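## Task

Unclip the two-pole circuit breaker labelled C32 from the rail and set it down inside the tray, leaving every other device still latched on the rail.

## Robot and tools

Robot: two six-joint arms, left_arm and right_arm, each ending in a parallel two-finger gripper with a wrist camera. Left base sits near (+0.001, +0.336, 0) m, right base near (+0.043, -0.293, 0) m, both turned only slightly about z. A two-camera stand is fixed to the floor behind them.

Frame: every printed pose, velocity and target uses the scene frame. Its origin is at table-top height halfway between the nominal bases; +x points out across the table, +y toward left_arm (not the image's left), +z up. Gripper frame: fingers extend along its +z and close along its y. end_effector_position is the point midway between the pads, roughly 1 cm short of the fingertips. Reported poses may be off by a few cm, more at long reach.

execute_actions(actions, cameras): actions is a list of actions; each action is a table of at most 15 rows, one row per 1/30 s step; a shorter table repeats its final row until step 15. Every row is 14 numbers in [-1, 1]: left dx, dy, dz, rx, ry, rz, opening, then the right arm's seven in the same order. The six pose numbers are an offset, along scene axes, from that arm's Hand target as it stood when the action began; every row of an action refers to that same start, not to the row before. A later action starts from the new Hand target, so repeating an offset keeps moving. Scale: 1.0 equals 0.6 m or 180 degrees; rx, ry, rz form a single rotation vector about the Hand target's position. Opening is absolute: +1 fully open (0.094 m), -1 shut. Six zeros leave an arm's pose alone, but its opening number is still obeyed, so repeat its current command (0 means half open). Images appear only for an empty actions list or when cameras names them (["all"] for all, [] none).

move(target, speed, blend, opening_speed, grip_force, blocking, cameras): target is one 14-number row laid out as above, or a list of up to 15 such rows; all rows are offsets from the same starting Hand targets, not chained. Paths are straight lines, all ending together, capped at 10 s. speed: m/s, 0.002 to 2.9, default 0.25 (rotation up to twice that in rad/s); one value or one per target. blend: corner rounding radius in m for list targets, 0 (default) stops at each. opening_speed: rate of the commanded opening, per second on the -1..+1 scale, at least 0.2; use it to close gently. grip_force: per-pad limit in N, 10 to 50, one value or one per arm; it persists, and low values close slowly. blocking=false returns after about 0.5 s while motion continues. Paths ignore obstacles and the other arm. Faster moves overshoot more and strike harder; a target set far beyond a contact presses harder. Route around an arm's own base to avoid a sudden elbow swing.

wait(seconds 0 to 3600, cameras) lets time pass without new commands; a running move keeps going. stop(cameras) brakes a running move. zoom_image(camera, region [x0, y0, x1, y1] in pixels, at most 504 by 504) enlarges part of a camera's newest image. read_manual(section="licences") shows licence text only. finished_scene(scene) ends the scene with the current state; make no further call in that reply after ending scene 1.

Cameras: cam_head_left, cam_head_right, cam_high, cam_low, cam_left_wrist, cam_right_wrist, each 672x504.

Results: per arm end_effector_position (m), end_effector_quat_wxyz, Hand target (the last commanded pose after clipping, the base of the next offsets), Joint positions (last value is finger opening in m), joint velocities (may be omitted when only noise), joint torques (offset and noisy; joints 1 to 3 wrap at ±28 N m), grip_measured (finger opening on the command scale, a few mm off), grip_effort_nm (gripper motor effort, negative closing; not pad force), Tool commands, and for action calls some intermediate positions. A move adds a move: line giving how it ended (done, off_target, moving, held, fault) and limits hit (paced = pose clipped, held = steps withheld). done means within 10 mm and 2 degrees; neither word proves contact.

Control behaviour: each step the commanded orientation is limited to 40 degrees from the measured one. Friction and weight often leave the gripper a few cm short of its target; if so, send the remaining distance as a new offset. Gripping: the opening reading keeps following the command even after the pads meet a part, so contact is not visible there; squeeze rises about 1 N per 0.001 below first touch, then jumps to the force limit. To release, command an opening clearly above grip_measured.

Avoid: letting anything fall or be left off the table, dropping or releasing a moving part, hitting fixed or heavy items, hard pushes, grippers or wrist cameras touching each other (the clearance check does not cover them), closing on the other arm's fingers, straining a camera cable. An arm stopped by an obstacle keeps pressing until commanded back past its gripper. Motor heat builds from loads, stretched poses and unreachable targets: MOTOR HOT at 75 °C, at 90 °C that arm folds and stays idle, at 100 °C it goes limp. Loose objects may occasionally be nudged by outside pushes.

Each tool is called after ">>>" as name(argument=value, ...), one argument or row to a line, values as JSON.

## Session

>>> execute_actions(
  actions=[],
  cameras=["cam_head_left", "cam_high"],
)

>>> zoom_image(
  camera="cam_head_left",
  region=[170, 160, 430, 290],
)

>>> zoom_image(
  camera="cam_high",
  region=[310, 150, 460, 310],
)

Scene clock: 0.00 s.
left_arm: end_effector_position=(+0.4042, +0.3199, +0.1197) grip_measured=+1.000 grip_effort_nm=n/a end_effector_quat_wxyz=(+0.624, -0.011, +0.781, -0.022) | right_arm: end_effector_position=(+0.4369, -0.3041, +0.1064) grip_measured=+1.000 grip_effort_nm=n/a end_effector_quat_wxyz=(+0.590, +0.026, +0.806, -0.020)
Joint positions: left_arm=[-0.045 1.556 0.35 0.983 -0.038 -0.057 0.094] | right_arm=[-0.036 1.499 0.345 0.847 0.057 0.017 0.094]
Joint velocities: within noise
Joint torques (N m): no reading
Heat: left arm: 40 °C; right arm: 33 °C.
Hand target: left_arm +0.4061, +0.3198, +0.1258; +0.630, -0.011, +0.776, -0.022 | right_arm +0.4406, -0.3043, +0.1177; +0.604, +0.026, +0.796, -0.020
Tool commands: left_gripper/opening=+1.0 right_gripper/opening=+1.0
Images, in order (width x height): cam_head_left 672x504, cam_high 672x504.

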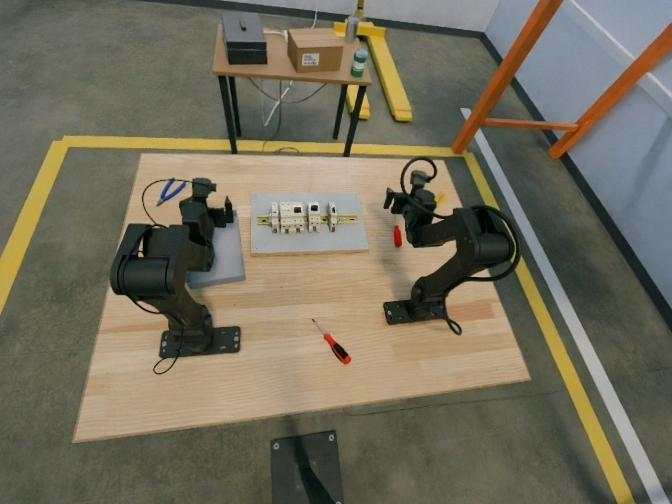

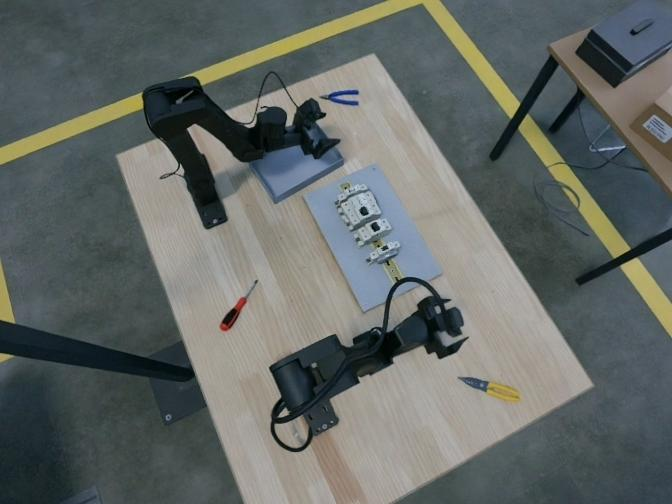

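Scaled by 1.938 from the camera's image (finer frame: 960x720).

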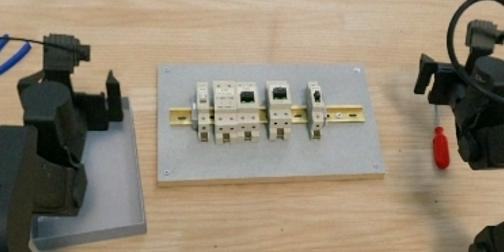

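Scaled by 3.150 from the camera's image (finer frame: 960x720).

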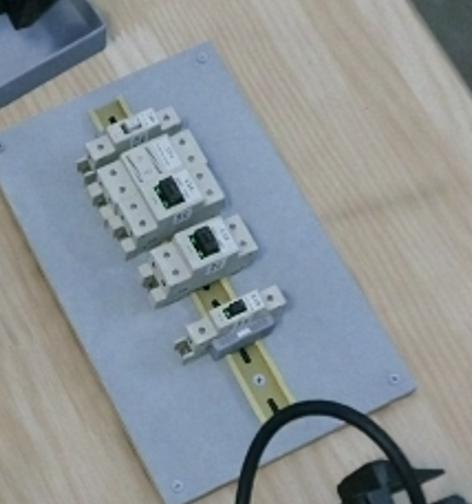

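>>> move(
  target=[
    [-0.1,0.05,0.2,0,0,0,1, -0.03,0.1,0.2,0.0071,0.2102,0.0201,1],
    [-0.3435,0.1337,0.257,0,0,0,1, -0.0677,0.4572,0.2372,0.0071,0.2102,0.0201,0.4],
  ],
  speed=0.4,
  blend=0.05,
  cameras=["cam_right_wrist"],
)

>>> zoom_image(
  camera="cam_right_wrist",
  region=[120, 180, 500, 400],
)

Scene clock: 22.17 s.
left_arm: end_effector_position=(+0.2008, +0.4020, +0.2726) grip_measured=+1.000 grip_effort_nm=0.01 end_effector_quat_wxyz=(+0.627, -0.016, +0.779, -0.019) | right_arm: end_effector_position=(+0.3941, -0.0321, +0.2559) grip_measured=+0.403 grip_effort_nm=-0.11 end_effector_quat_wxyz=(+0.305, -0.006, +0.952, +0.005)
Joint positions: left_arm=[1.232 0.478 0.686 -0.783 1.168 0.487 0.094] | right_arm=[0.776 1.843 1.979 -1.241 0.423 0.693 0.066]
Joint torques (N m): left_arm=[0.92 2.54 7.82 0.7 0.47 0.05] | right_arm=[0.18 -7.68 7.94 1.06 0.49 0.04]
Heat: left arm: 41 °C; right arm: 34 °C.
Hand target: left_arm +0.2000, +0.4001, +0.2800; +0.630, -0.011, +0.776, -0.022 | right_arm +0.3999, -0.0300, +0.2600; +0.313, +0.000, +0.950, +0.000
Off the commanded pose: left_arm 0.008 m, 1 deg | right_arm 0.007 m, 1 deg.
move: done

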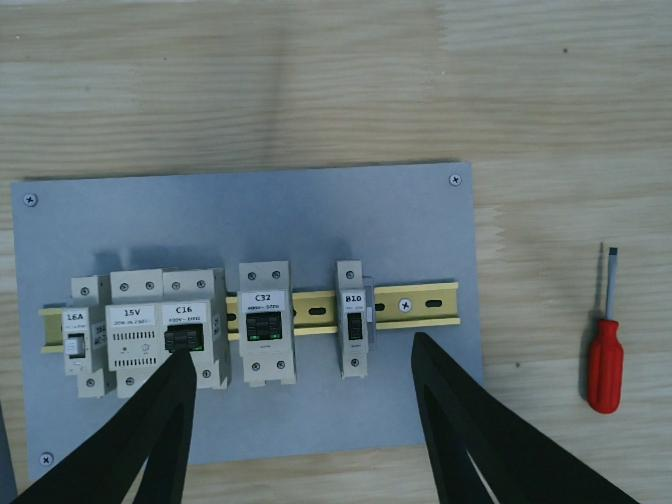

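Scaled by 1.326 from the camera's image (finer frame: 960x720).

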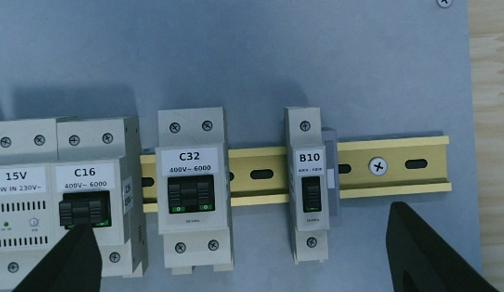

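>>> move(
  target=[
    [0,0,0,0,0,0,1, -0.0298,0.0517,-0.16,-0.1614,0.1571,0.4893,0.4],
    [0,0,0,0,0,0,1, -0.0298,0.0517,-0.3138,-0.1614,0.1571,0.4893,0.4],
    [0,0,0,0,0,0,1, -0.0298,0.0517,-0.3138,-0.1614,0.1571,0.4893,-0.5],
  ],
  speed=[0.3,0.15,0.1],
  opening_speed=1.2,
  cameras=["cam_right_wrist"],
)

Scene clock: 66.80 s.
left_arm: end_effector_position=(+0.2008, +0.4018, +0.2727) grip_measured=+1.000 grip_effort_nm=0.01 end_effector_quat_wxyz=(+0.627, -0.015, +0.779, -0.019) | right_arm: end_effector_position=(+0.3820, -0.0049, +0.0853) grip_measured=-0.050 grip_effort_nm=-1.03 end_effector_quat_wxyz=(-0.005, +0.712, -0.702, +0.004)
Joint positions: left_arm=[1.232 0.478 0.686 -0.784 1.168 0.488 0.094] | right_arm=[0.674 2.271 2.091 -1.38 0.007 -0.88 0.045]
Joint torques (N m): left_arm=[0.88 2.56 7.9 0.72 0.51 0.05] | right_arm=[0.55 -10.41 4.52 0.59 -0.06 -0.06]
Heat: left arm: 42 °C; right arm: 34 °C.
Hand target: left_arm +0.2000, +0.4000, +0.2801; +0.630, -0.011, +0.776, -0.022 | right_arm +0.3822, +0.0011, +0.0718; -0.001, +0.716, -0.698, +0.000
Off the commanded pose: left_arm 0.008 m, 1 deg | right_arm 0.015 m, 1 deg.
move: off_target (right_arm); target 3's new opening was sent with right_arm's hand 0.016 m and 1 deg from that target

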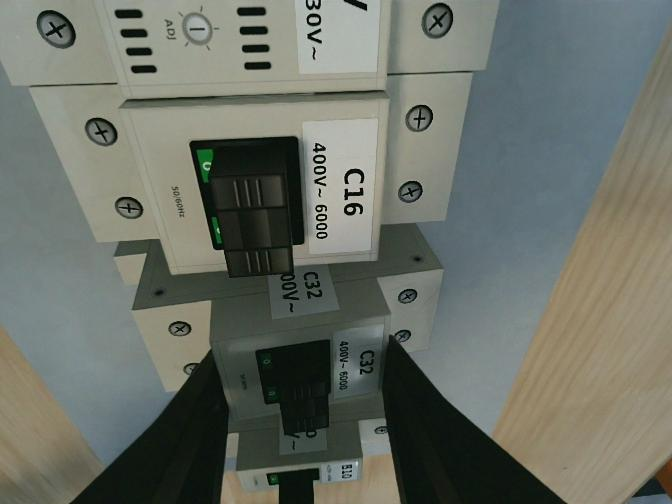

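>>> move(
  target=[
    [0,0,0,0,0,0,1, 0.018,0.002,0.014,-0.0015,0.0556,0,-0.7],
    [0,0,0,0,0,0,1, 0.028,0.002,0.04,-0.0015,0.0667,0,-0.7],
  ],
  speed=0.08,
  blend=0.005,
  cameras=["cam_right_wrist"],
)

Scene clock: 76.93 s.
left_arm: end_effector_position=(+0.2008, +0.4018, +0.2727) grip_measured=+1.000 grip_effort_nm=0.01 end_effector_quat_wxyz=(+0.627, -0.015, +0.779, -0.019) | right_arm: end_effector_position=(+0.3939, -0.0038, +0.0899) grip_measured=-0.050 grip_effort_nm=-1.03 end_effector_quat_wxyz=(+0.019, +0.710, -0.701, -0.055)
Joint positions: left_arm=[1.232 0.478 0.686 -0.784 1.168 0.488 0.094] | right_arm=[0.615 2.429 2.379 -1.575 -0.103 -0.941 0.045]
Joint torques (N m): left_arm=[1.02 2.47 7.76 0.73 0.44 0.07] | right_arm=[-0.4 -12.62 7.98 0.18 -0.29 -0.09]
Heat: left arm: 42 °C; right arm: 34 °C.
Hand target: left_arm +0.2000, +0.4000, +0.2801; +0.630, -0.011, +0.776, -0.022 | right_arm +0.3990, +0.0022, +0.0957; +0.074, +0.712, -0.695, -0.073
Off the commanded pose: left_arm 0.008 m, 1 deg | right_arm 0.010 m, 7 deg.
joint sent to its limit (right arm) — joint 4 (wrist pitch), lower limit. The joint targets are off in orientation, not in position.
move: off_target (right_arm)

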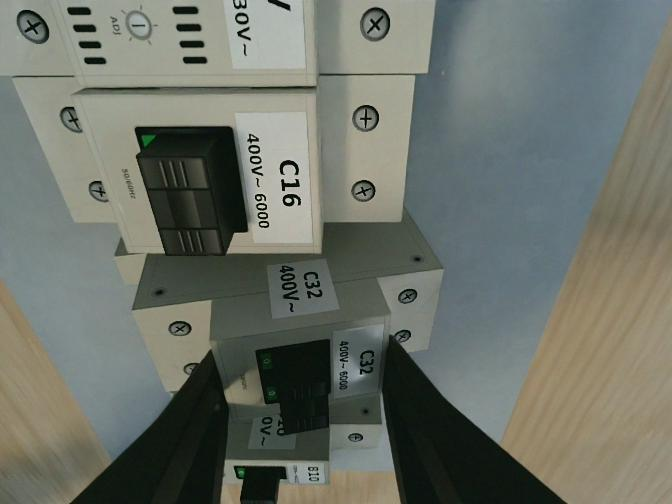

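>>> move(
  target=[
    [0,0,0,0,0,0,1, 0.0,0.0,0.042,0,0,0,-0.7],
    [0,0,0,0,0,0,1, 0.027,0.001,0.042,0,0,0,-0.7],
  ],
  speed=0.08,
  blend=0.005,
  cameras=["cam_right_wrist"],
)

Scene clock: 88.77 s.
left_arm: end_effector_position=(+0.2008, +0.4018, +0.2727) grip_measured=+1.000 grip_effort_nm=0.01 end_effector_quat_wxyz=(+0.627, -0.015, +0.779, -0.019) | right_arm: end_effector_position=(+0.4101, -0.0032, +0.1061) grip_measured=-0.050 grip_effort_nm=-1.03 end_effector_quat_wxyz=(-0.015, +0.708, -0.704, -0.051)
Joint positions: left_arm=[1.232 0.478 0.686 -0.784 1.168 0.488 0.094] | right_arm=[0.595 2.429 2.446 -1.575 -0.105 -0.95 0.045]
Joint torques (N m): left_arm=[0.9 2.55 7.84 0.7 0.48 0.06] | right_arm=[-0.29 -14.06 8.09 0.32 -0.27 -0.09]
Heat: left arm: 42 °C; right arm: 36 °C.
Hand target: left_arm +0.2000, +0.4000, +0.2801; +0.630, -0.011, +0.776, -0.022 | right_arm +0.4151, +0.0029, +0.1209; +0.074, +0.712, -0.694, -0.073
Off the commanded pose: left_arm 0.008 m, 1 deg | right_arm 0.017 m, 11 deg.
joint sent to its limit (right arm) — joint 4 (wrist pitch), lower limit. The joint targets are off in orientation, not in position.
move: off_target (right_arm)

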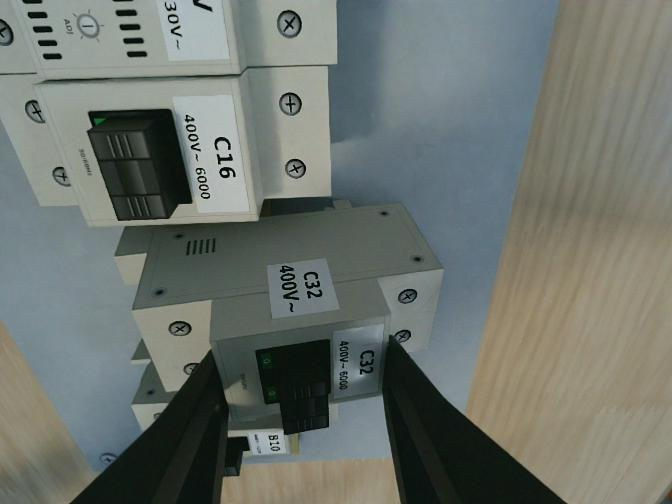

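>>> move(
  target=[
    [0,0,0,0,0,0,1, 0.0,0.0,0.15,0,0,0,-0.7],
    [0,0,0,0,0,0,1, -0.18,0.5133,0.15,0.3283,-0.127,-0.1629,-0.7],
    [0,0,0,0,0,0,1, -0.18,0.5133,-0.06,0.3283,-0.127,-0.1629,-0.7],
    [0,0,0,0,0,0,1, -0.18,0.5133,-0.125,0.3283,-0.127,-0.1629,-0.7],
  ],
  speed=[0.25,0.35,0.2,0.06],
  blend=[0.03,0.04,0.005,0],
  cameras=["cam_right_wrist"],
)

Scene clock: 149.27 s.
left_arm: end_effector_position=(+0.2008, +0.4018, +0.2727) grip_measured=+1.000 grip_effort_nm=0.01 end_effector_quat_wxyz=(+0.627, -0.015, +0.779, -0.019) | right_arm: end_effector_position=(+0.3106, +0.3122, +0.0509) grip_measured=-0.058 grip_effort_nm=-1.03 end_effector_quat_wxyz=(+0.436, -0.472, +0.715, +0.274)
Joint positions: left_arm=[1.232 0.478 0.686 -0.784 1.168 0.488 0.094] | right_arm=[1.125 2.428 1.679 0.261 0.01 -0.017 0.044]
Joint torques (N m): left_arm=[0.91 2.61 7.76 0.69 0.48 0.07] | right_arm=[0.18 -14.37 3.93 2.05 -0.05 0.18]
Heat: left arm: 42 °C; right arm: 41 °C.
Hand target: left_arm +0.2000, +0.4000, +0.2801; +0.630, -0.011, +0.776, -0.022 | right_arm +0.3071, +0.3109, +0.0461; +0.432, -0.467, +0.719, +0.281
Off the commanded pose: left_arm 0.008 m, 1 deg | right_arm 0.006 m, 1 deg.
move: done

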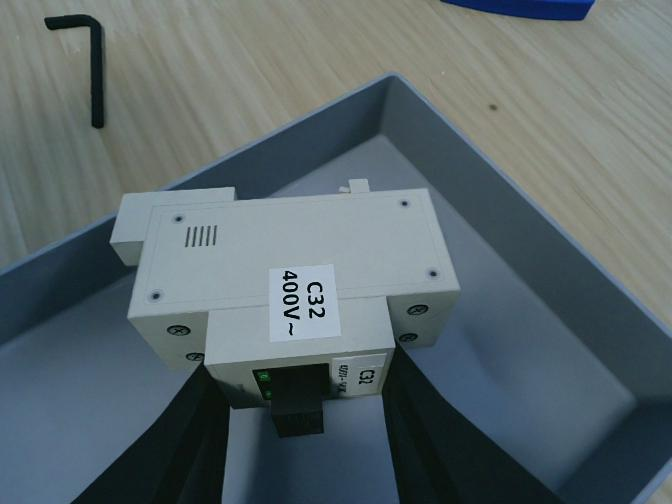

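>>> move(
  target=[
    [0,0,0,0,0,0,1, 0,0,-0.008,0,0,0,-0.1],
    [0,0,0,0,0,0,1, 0,0,-0.008,0,0,0,0.3],
  ],
  speed=0.06,
  opening_speed=0.6,
  cameras=["cam_right_wrist"],
)

Scene clock: 175.33 s.
left_arm: end_effector_position=(+0.2008, +0.4018, +0.2727) grip_measured=+1.000 grip_effort_nm=0.01 end_effector_quat_wxyz=(+0.627, -0.015, +0.779, -0.019) | right_arm: end_effector_position=(+0.3096, +0.3138, +0.0531) grip_measured=+0.297 grip_effort_nm=0.11 end_effector_quat_wxyz=(+0.439, -0.467, +0.714, +0.282)
Joint positions: left_arm=[1.232 0.478 0.686 -0.784 1.168 0.488 0.094] | right_arm=[1.127 2.428 1.674 0.281 0.007 -0.005 0.061]
Joint torques (N m): left_arm=[0.98 2.7 7.97 0.71 0.46 0.05] | right_arm=[0.08 -13.63 4.01 1.99 -0.03 0.07]
Heat: left arm: 43 °C; right arm: 42 °C.
Hand target: left_arm +0.2000, +0.4000, +0.2801; +0.630, -0.011, +0.776, -0.022 | right_arm +0.3071, +0.3109, +0.0413; +0.432, -0.467, +0.719, +0.281
Off the commanded pose: left_arm 0.008 m, 1 deg | right_arm 0.013 m, 1 deg.
move: off_target (right_arm); target 2's new opening was sent with right_arm's hand 0.011 m and 1 deg from that target

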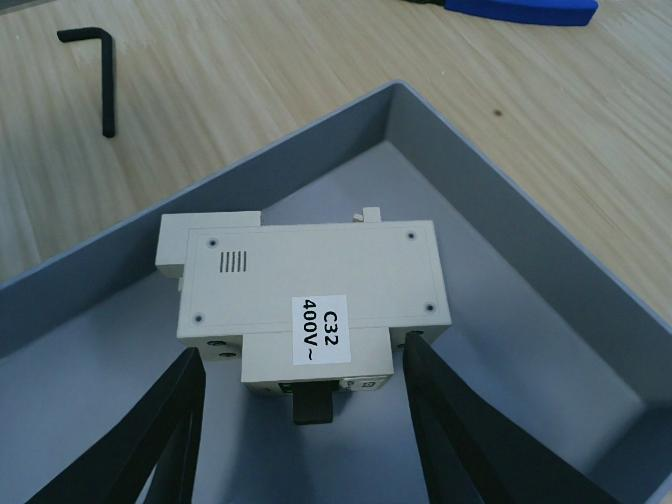

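>>> move(
  target=[
    [0,0,0,0,0,0,1, -0.01,-0.02,0.12,0,0,0,0.4],
    [0,0,0,0,0,0,1, -0.03,-0.15,0.2,0,0,0,0.4],
  ],
  speed=0.25,
  blend=[0.03,0],
  cameras=["cam_right_wrist"],
)

Scene clock: 190.23 s.
left_arm: end_effector_position=(+0.2008, +0.4018, +0.2727) grip_measured=+1.000 grip_effort_nm=0.01 end_effector_quat_wxyz=(+0.627, -0.015, +0.779, -0.019) | right_arm: end_effector_position=(+0.2899, +0.2247, +0.1267) grip_measured=+0.398 grip_effort_nm=0.11 end_effector_quat_wxyz=(+0.407, -0.472, +0.735, +0.267)
Joint positions: left_arm=[1.232 0.478 0.686 -0.784 1.168 0.488 0.094] | right_arm=[1.084 1.995 1.345 0.096 -0.031 -0.011 0.066]
Joint torques (N m): left_arm=[0.91 2.51 7.77 0.73 0.49 0.04] | right_arm=[-0.29 -16.88 4.7 1.9 -0.07 -0.09]
Heat: left arm: 43 °C; right arm: 42 °C.
Hand target: left_arm +0.2000, +0.4000, +0.2801; +0.630, -0.011, +0.776, -0.022 | right_arm +0.2891, +0.2209, +0.1612; +0.432, -0.467, +0.719, +0.281
Off the commanded pose: left_arm 0.008 m, 1 deg | right_arm 0.035 m, 4 deg.
move: off_target (right_arm)

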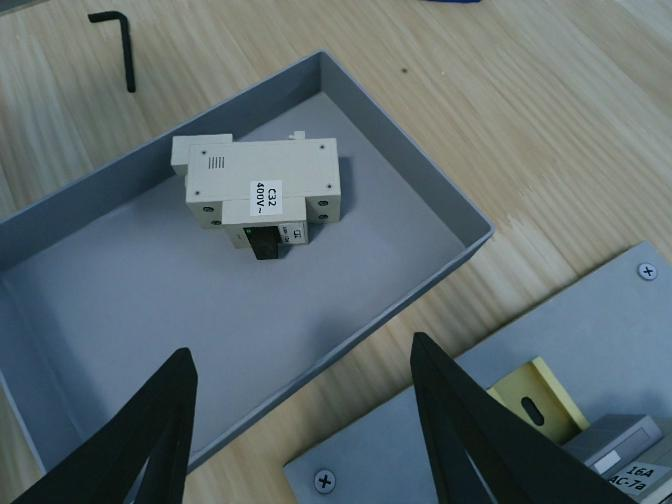

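>>> finished_scene(
  scene=2,
)

The scene is finished: the task was done.


## Next scene

Unclip the contactor labelled 25A from the rail and set it down inside the tray, leaving every other device still latched on the rail.

>>> execute_actions(
  actions=[],
  cameras=["cam_head_left"],
)

>>> zoom_image(
  camera="cam_head_left",
  region=[170, 160, 430, 290],
)

Scene clock: 0.00 s.
left_arm: end_effector_position=(+0.3954, +0.3697, +0.1244) grip_measured=+1.000 grip_effort_nm=n/a end_effector_quat_wxyz=(+0.637, -0.127, +0.756, +0.086) | right_arm: end_effector_position=(+0.4448, -0.2784, +0.1264) grip_measured=+1.000 grip_effort_nm=n/a end_effector_quat_wxyz=(+0.635, -0.017, +0.772, -0.036)
Joint positions: left_arm=[-0.073 1.58 0.331 1.06 -0.382 -0.104 0.094] | right_arm=[0.056 1.548 0.338 1.016 0.119 -0.055 0.094]
Joint velocities: within noise
Joint torques (N m): no reading
Heat: left arm: 38 °C; right arm: 31 °C.
Hand target: left_arm +0.3971, +0.3697, +0.1299; +0.642, -0.129, +0.751, +0.084 | right_arm +0.4478, -0.2783, +0.1383; +0.648, -0.015, +0.760, -0.035
Tool commands: left_gripper/opening=+1.0 right_gripper/opening=+1.0
Images, in order (width x height): cam_head_left 672x504.

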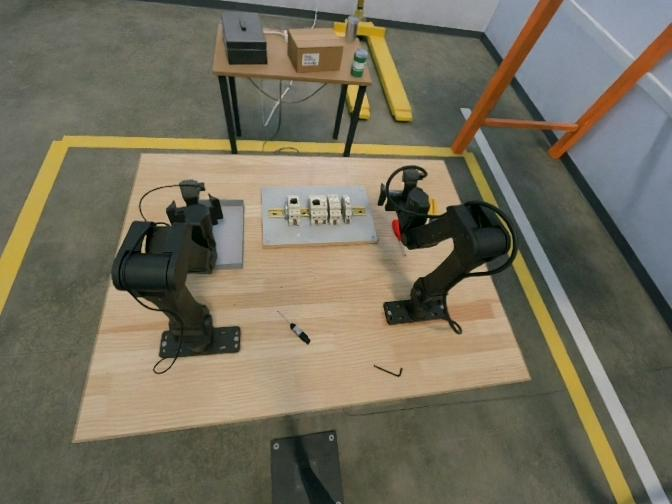

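Scaled by 1.938 from the camera's image (finer frame: 960x720).

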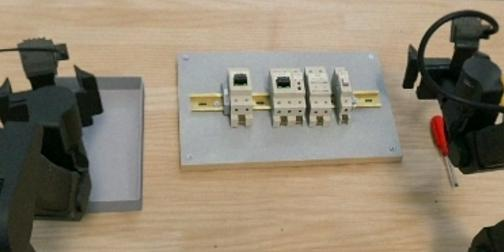

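>>> move(
  target=[
    [-0.1,0.03,0.2,0,0,0,1, -0.04,0.1,0.18,0.0248,0.2464,-0.0022,1],
    [-0.3285,0.084,0.25,0,0,0,1, -0.08,0.43,0.203,0.0248,0.2464,-0.0022,0.4],
  ],
  speed=0.4,
  blend=0.05,
  cameras=["cam_right_wrist"],
)

>>> zoom_image(
  camera="cam_right_wrist",
  region=[120, 180, 500, 400],
)

Scene clock: 20.90 s.
left_arm: end_effector_position=(+0.2013, +0.4215, +0.2730) grip_measured=+1.000 grip_effort_nm=0.01 end_effector_quat_wxyz=(+0.642, -0.132, +0.751, +0.084) | right_arm: end_effector_position=(+0.3931, -0.0225, +0.2549) grip_measured=+0.403 grip_effort_nm=-0.11 end_effector_quat_wxyz=(+0.303, -0.007, +0.953, +0.002)
Joint positions: left_arm=[0.798 0.231 0.56 -0.513 0.473 0.039 0.094] | right_arm=[0.796 1.878 2.025 -1.265 0.432 0.711 0.066]
Joint torques (N m): left_arm=[0.91 3.29 8.2 1.14 0.22 0.03] | right_arm=[0.02 -7.83 8.16 1.01 0.5 0.05]
Heat: left arm: 39 °C; right arm: 33 °C.
Hand target: left_arm +0.2000, +0.4201, +0.2800; +0.643, -0.129, +0.751, +0.084 | right_arm +0.3999, -0.0203, +0.2598; +0.313, +0.000, +0.950, -0.001
Off the commanded pose: left_arm 0.007 m, 0 deg | right_arm 0.009 m, 2 deg.
move: done

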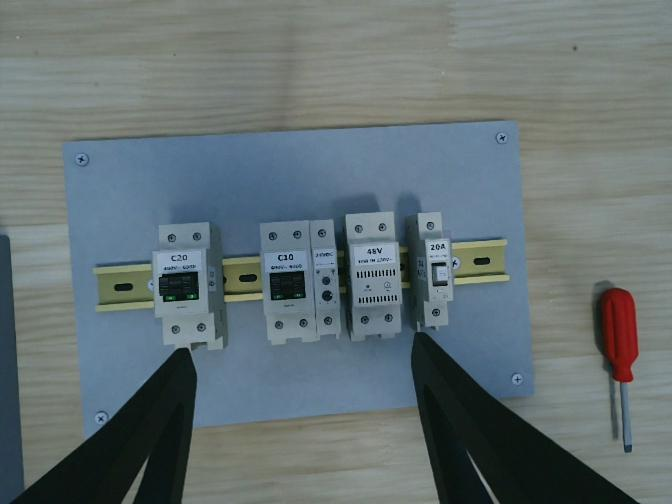

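Scaled by 1.326 from the camera's image (finer frame: 960x720).

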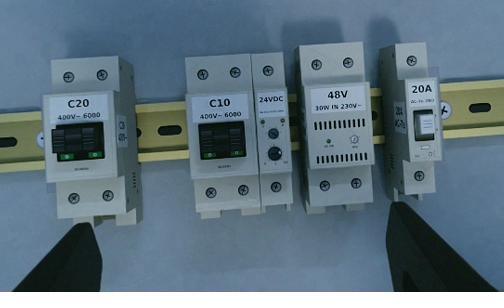

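>>> move(
  target=[
    [0.15,-0.2,0.0,0.0724,0.0943,-0.1805,0.4, -0.083,-0.383,-0.017,0,0,0,0.4],
    [0.36,-0.5535,-0.208,0.2171,0.283,-0.5416,0.4, -0.083,-0.383,-0.017,0,0,0,0.4],
  ],
  speed=0.4,
  blend=[0.05,0],
  cameras=["cam_left_wrist"],
)

Scene clock: 88.60 s.
left_arm: end_effector_position=(+0.4181, +0.0938, +0.1620) grip_measured=+0.403 grip_effort_nm=-0.13 end_effector_quat_wxyz=(+0.165, +0.677, +0.704, -0.139) | right_arm: end_effector_position=(+0.3503, -0.2484, +0.2414) grip_measured=+0.402 grip_effort_nm=-0.11 end_effector_quat_wxyz=(+0.292, -0.002, +0.956, -0.004)
Joint positions: left_arm=[-0.374 2.244 2.282 -1.391 0.38 1.1 0.066] | right_arm=[0.182 1.239 1.328 -1.079 0.125 0.171 0.066]
Joint torques (N m): left_arm=[-0.76 -10.07 7.79 0.07 0.35 0.03] | right_arm=[-0.47 -6.63 4.34 1.53 0.06 -0.07]
Heat: left arm: 41 °C; right arm: 35 °C.
Hand target: left_arm +0.4160, +0.0880, +0.1551; +0.155, +0.681, +0.700, -0.151 | right_arm +0.3501, -0.2500, +0.2497; +0.313, +0.000, +0.950, -0.001
Off the commanded pose: left_arm 0.009 m, 2 deg | right_arm 0.008 m, 3 deg.
move: off_target (right_arm)

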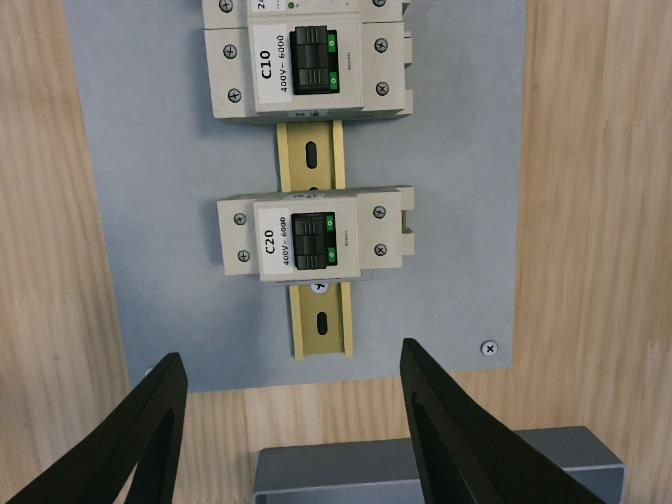

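>>> move(
  target=[0.0042,-0.0333,-0.0752,0,0,0,0.4, 0,0,0,0,0,0,0.4],
  speed=0.15,
)

Scene clock: 122.43 s.
left_arm: end_effector_position=(+0.4173, +0.0724, +0.1241) grip_measured=+0.403 grip_effort_nm=-0.13 end_effector_quat_wxyz=(+0.162, +0.683, +0.698, -0.143) | right_arm: end_effector_position=(+0.3503, -0.2484, +0.2414) grip_measured=+0.402 grip_effort_nm=-0.11 end_effector_quat_wxyz=(+0.292, -0.002, +0.956, -0.004)
Joint positions: left_arm=[-0.415 2.254 2.143 -1.239 0.38 1.076 0.066] | right_arm=[0.182 1.239 1.328 -1.079 0.125 0.171 0.066]
Joint torques (N m): left_arm=[-0.39 -10.59 5.49 0.34 0.28 -0.1] | right_arm=[-0.5 -6.61 4.34 1.53 0.06 -0.07]
Heat: left arm: 42 °C; right arm: 32 °C.
Hand target: left_arm +0.4186, +0.0681, +0.1101; +0.155, +0.681, +0.700, -0.151 | right_arm +0.3501, -0.2500, +0.2497; +0.313, +0.000, +0.950, -0.001
Off the commanded pose: left_arm 0.015 m, 1 deg | right_arm 0.008 m, 3 deg.
move: off_target (left_arm)

>>> move(
  target=[
    [0.0048,-0.0018,-0.0643,0,0,0,0.4, 0,0,0,0,0,0,0.4],
    [0.0048,-0.0018,-0.0643,0,0,0,-0.6, 0,0,0,0,0,0,0.4],
  ],
  speed=0.1,
  opening_speed=1.2,
  cameras=["cam_left_wrist"],
)

Scene clock: 135.60 s.
left_arm: end_effector_position=(+0.4167, +0.0711, +0.0887) grip_measured=-0.032 grip_effort_nm=-1.02 end_effector_quat_wxyz=(+0.157, +0.681, +0.699, -0.150) | right_arm: end_effector_position=(+0.3503, -0.2484, +0.2414) grip_measured=+0.402 grip_effort_nm=-0.11 end_effector_quat_wxyz=(+0.292, -0.002, +0.956, -0.004)
Joint positions: left_arm=[-0.415 2.259 2.012 -1.116 0.388 1.072 0.045] | right_arm=[0.182 1.239 1.328 -1.079 0.125 0.171 0.066]
Joint torques (N m): left_arm=[-0.25 -10.24 5.18 0.57 0.2 -0.01] | right_arm=[-0.46 -6.63 4.34 1.52 0.07 -0.07]
Heat: left arm: 41 °C; right arm: 32 °C.
Hand target: left_arm +0.4213, +0.0671, +0.0714; +0.155, +0.681, +0.700, -0.151 | right_arm +0.3501, -0.2500, +0.2497; +0.313, +0.000, +0.950, -0.001
Off the commanded pose: left_arm 0.018 m, 0 deg | right_arm 0.008 m, 3 deg.
move: off_target (left_arm); target 2's new opening was sent with left_arm's hand 0.019 m and 2 deg from that target

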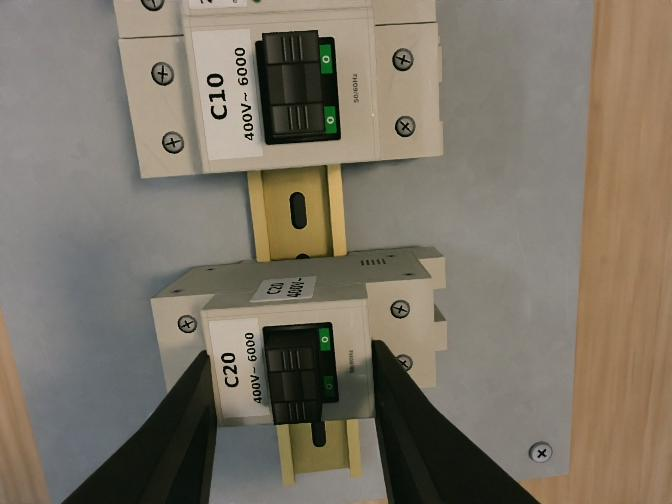

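>>> move(
  target=[
    [0.018,0.001,0.014,-0.0017,0.0556,0,-0.7, 0,0,0,0,0,0,0.4],
    [0.028,0.002,0.04,-0.002,0.0667,0,-0.7, 0,0,0,0,0,0,0.4],
  ],
  speed=0.08,
  blend=[0.005,0],
  cameras=["cam_left_wrist"],
)

Scene clock: 150.00 s.
left_arm: end_effector_position=(+0.4385, +0.0714, +0.0970) grip_measured=-0.032 grip_effort_nm=-1.02 end_effector_quat_wxyz=(+0.112, +0.659, +0.717, -0.195) | right_arm: end_effector_position=(+0.3503, -0.2484, +0.2414) grip_measured=+0.402 grip_effort_nm=-0.11 end_effector_quat_wxyz=(+0.292, -0.002, +0.956, -0.004)
Joint positions: left_arm=[-0.378 2.597 2.653 -1.545 0.446 1.075 0.045] | right_arm=[0.182 1.239 1.328 -1.079 0.125 0.171 0.066]
Joint torques (N m): left_arm=[0.39 -12.42 8.16 -0.15 0.62 -0.01] | right_arm=[-0.47 -6.65 4.36 1.52 0.07 -0.07]
Heat: left arm: 41 °C; right arm: 32 °C.
Hand target: left_arm +0.4382, +0.0683, +0.0954; +0.083, +0.661, +0.712, -0.224 | right_arm +0.3501, -0.2500, +0.2497; +0.313, +0.000, +0.950, -0.001
Off the commanded pose: left_arm 0.004 m, 5 deg | right_arm 0.008 m, 3 deg.
joint sent to its limit (left arm) — joint 4 (wrist pitch), lower limit. The joint targets are off in orientation, not in position.
move: off_target (left_arm)

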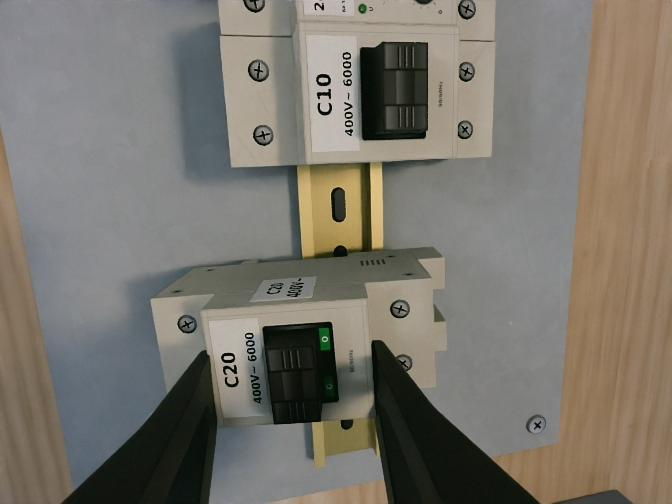

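>>> move(
  target=[
    [0.01,0,0.05,0,0,0,-0.7, 0,0,0,0,0,0,0.4],
    [0.01,0.0,0.19,0.001,-0.03,0,-0.7, 0,0,0,0,0,0,0.4],
    [-0.15,0.391,0.17,0.002,-0.0667,0,-0.7, 0,0,0,0,0,0,0.4],
    [-0.15,0.391,-0.02,0.002,-0.0667,0,-0.7, 0,0,0,0,0,0,0.4],
    [-0.15,0.391,-0.075,0.002,-0.0667,0,-0.7, 0,0,0,0,0,0,0.4],
  ],
  speed=[0.12,0.25,0.35,0.2,0.06],
  blend=[0.01,0.03,0.04,0.005,0],
  cameras=["cam_left_wrist"],
)

Scene clock: 194.53 s.
left_arm: end_effector_position=(+0.3356, +0.2996, +0.0650) grip_measured=-0.032 grip_effort_nm=-1.02 end_effector_quat_wxyz=(+0.141, +0.674, +0.704, -0.175) | right_arm: end_effector_position=(+0.3503, -0.2484, +0.2414) grip_measured=+0.402 grip_effort_nm=-0.11 end_effector_quat_wxyz=(+0.292, -0.002, +0.956, -0.004)
Joint positions: left_arm=[0.135 1.916 1.393 -1.148 0.444 1.671 0.045] | right_arm=[0.182 1.239 1.328 -1.079 0.125 0.171 0.066]
Joint torques (N m): left_arm=[0.01 -8.24 3.22 0.58 0.16 0] | right_arm=[-0.46 -6.63 4.37 1.53 0.07 -0.08]
Heat: left arm: 41 °C; right arm: 33 °C.
Hand target: left_arm +0.3483, +0.3028, +0.0505; +0.155, +0.681, +0.700, -0.151 | right_arm +0.3501, -0.2500, +0.2497; +0.313, +0.000, +0.950, -0.001
Off the commanded pose: left_arm 0.019 m, 3 deg | right_arm 0.008 m, 3 deg.
move: off_target (left_arm)

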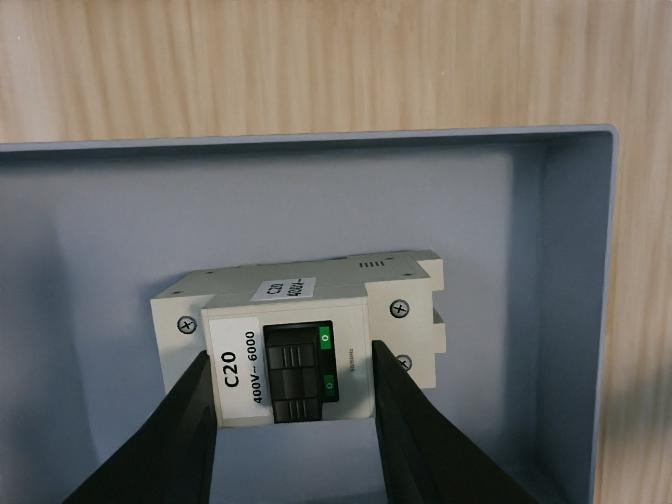

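>>> move(
  target=[
    [-0.01,0,-0.017,0,0,0,-0.3, 0,0,0,0,0,0,0.4],
    [-0.01,0,-0.017,0,0,0,0.3, 0,0,0,0,0,0,0.4],
  ],
  speed=0.05,
  opening_speed=0.6,
  cameras=["cam_left_wrist"],
)

Scene clock: 204.23 s.
left_arm: end_effector_position=(+0.3414, +0.2983, +0.0602) grip_measured=+0.297 grip_effort_nm=0.14 end_effector_quat_wxyz=(+0.170, +0.676, +0.699, -0.159) | right_arm: end_effector_position=(+0.3503, -0.2484, +0.2414) grip_measured=+0.402 grip_effort_nm=-0.11 end_effector_quat_wxyz=(+0.292, -0.002, +0.956, -0.004)
Joint positions: left_arm=[0.141 1.888 1.333 -1.053 0.468 1.671 0.061] | right_arm=[0.182 1.239 1.328 -1.079 0.125 0.171 0.066]
Joint torques (N m): left_arm=[-0.31 -6.6 3.48 0.3 -0.08 0.07] | right_arm=[-0.47 -6.64 4.37 1.53 0.07 -0.06]
Heat: left arm: 40 °C; right arm: 33 °C.
Hand target: left_arm +0.3423, +0.3028, +0.0402; +0.155, +0.681, +0.700, -0.151 | right_arm +0.3501, -0.2500, +0.2497; +0.313, +0.000, +0.950, -0.001
Off the commanded pose: left_arm 0.020 m, 2 deg | right_arm 0.008 m, 3 deg.
move: off_target (left_arm); target 2's new opening was sent with left_arm's hand 0.025 m and 2 deg from that target

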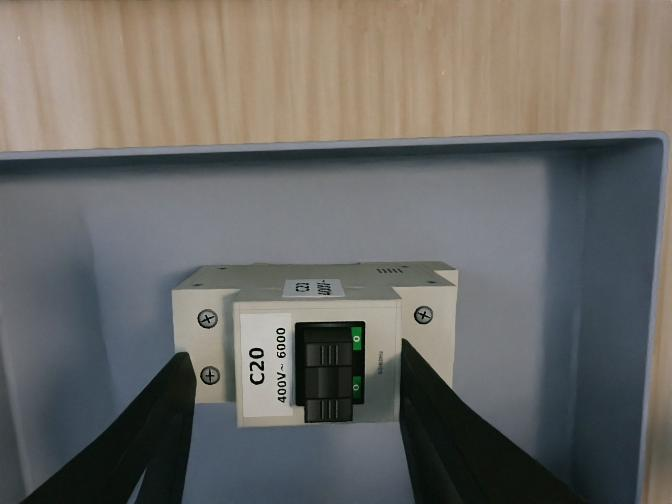

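>>> move(
  target=[
    [-0.006,0.004,0.02,0,0,0,0.7, 0,0,0,0,0,0,0.4],
    [-0.006,0.1,0.22,0,0,0,0.7, 0,0,0,0,0,0,0.4],
  ],
  speed=[0.08,0.25],
  blend=[0.01,0],
  cameras=["cam_left_wrist", "cam_head_left"],
)

Scene clock: 218.43 s.
left_arm: end_effector_position=(+0.3401, +0.3605, +0.1658) grip_measured=+0.697 grip_effort_nm=0.14 end_effector_quat_wxyz=(+0.161, +0.680, +0.702, -0.137) | right_arm: end_effector_position=(+0.3503, -0.2484, +0.2414) grip_measured=+0.402 grip_effort_nm=-0.11 end_effector_quat_wxyz=(+0.292, -0.002, +0.956, -0.004)
Joint positions: left_arm=[0.3 1.888 1.769 -1.537 0.417 1.842 0.08] | right_arm=[0.182 1.239 1.328 -1.079 0.125 0.171 0.066]
Joint torques (N m): left_arm=[0.77 -9.25 7.28 -0.47 0.23 0.06] | right_arm=[-0.49 -6.63 4.34 1.53 0.07 -0.06]
Heat: left arm: 40 °C; right arm: 33 °C.
Hand target: left_arm +0.3387, +0.3628, +0.1722; +0.155, +0.681, +0.700, -0.151 | right_arm +0.3501, -0.2500, +0.2497; +0.313, +0.000, +0.950, -0.001
Off the commanded pose: left_arm 0.007 m, 2 deg | right_arm 0.008 m, 3 deg.
joint sent to its limit (left arm) — joint 4 (wrist pitch), lower limit. The joint targets still meet the commanded pose.
move: done; blend cut to 0.0058 m at target 1
Images, in order (width x height): cam_head_left 672x504, cam_left_wrist 672x504.

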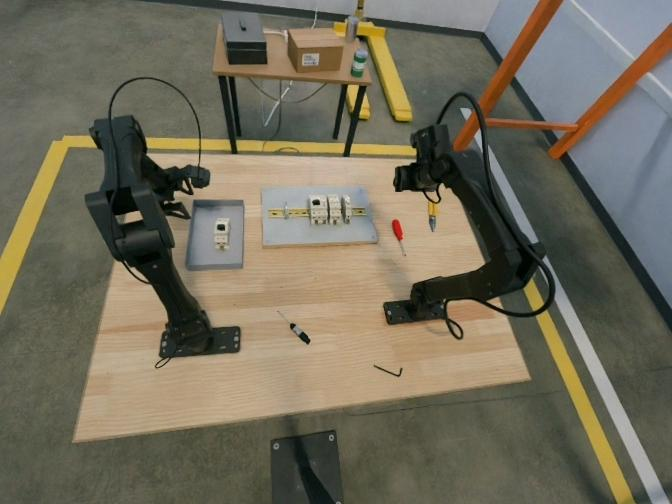

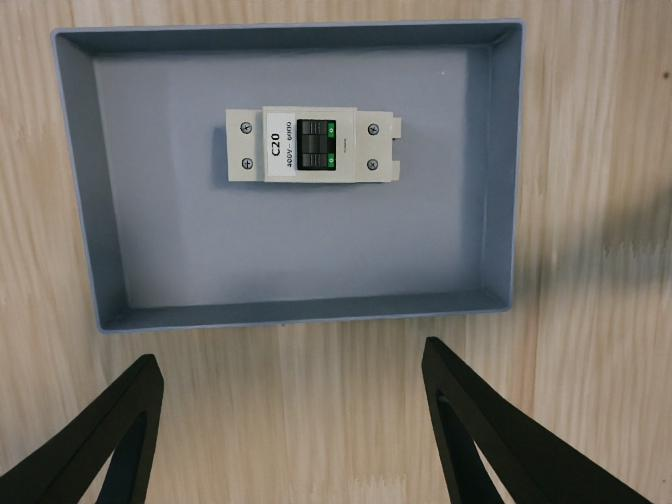

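>>> finished_scene(
  scene=3,
)

The scene is finished: the task was done.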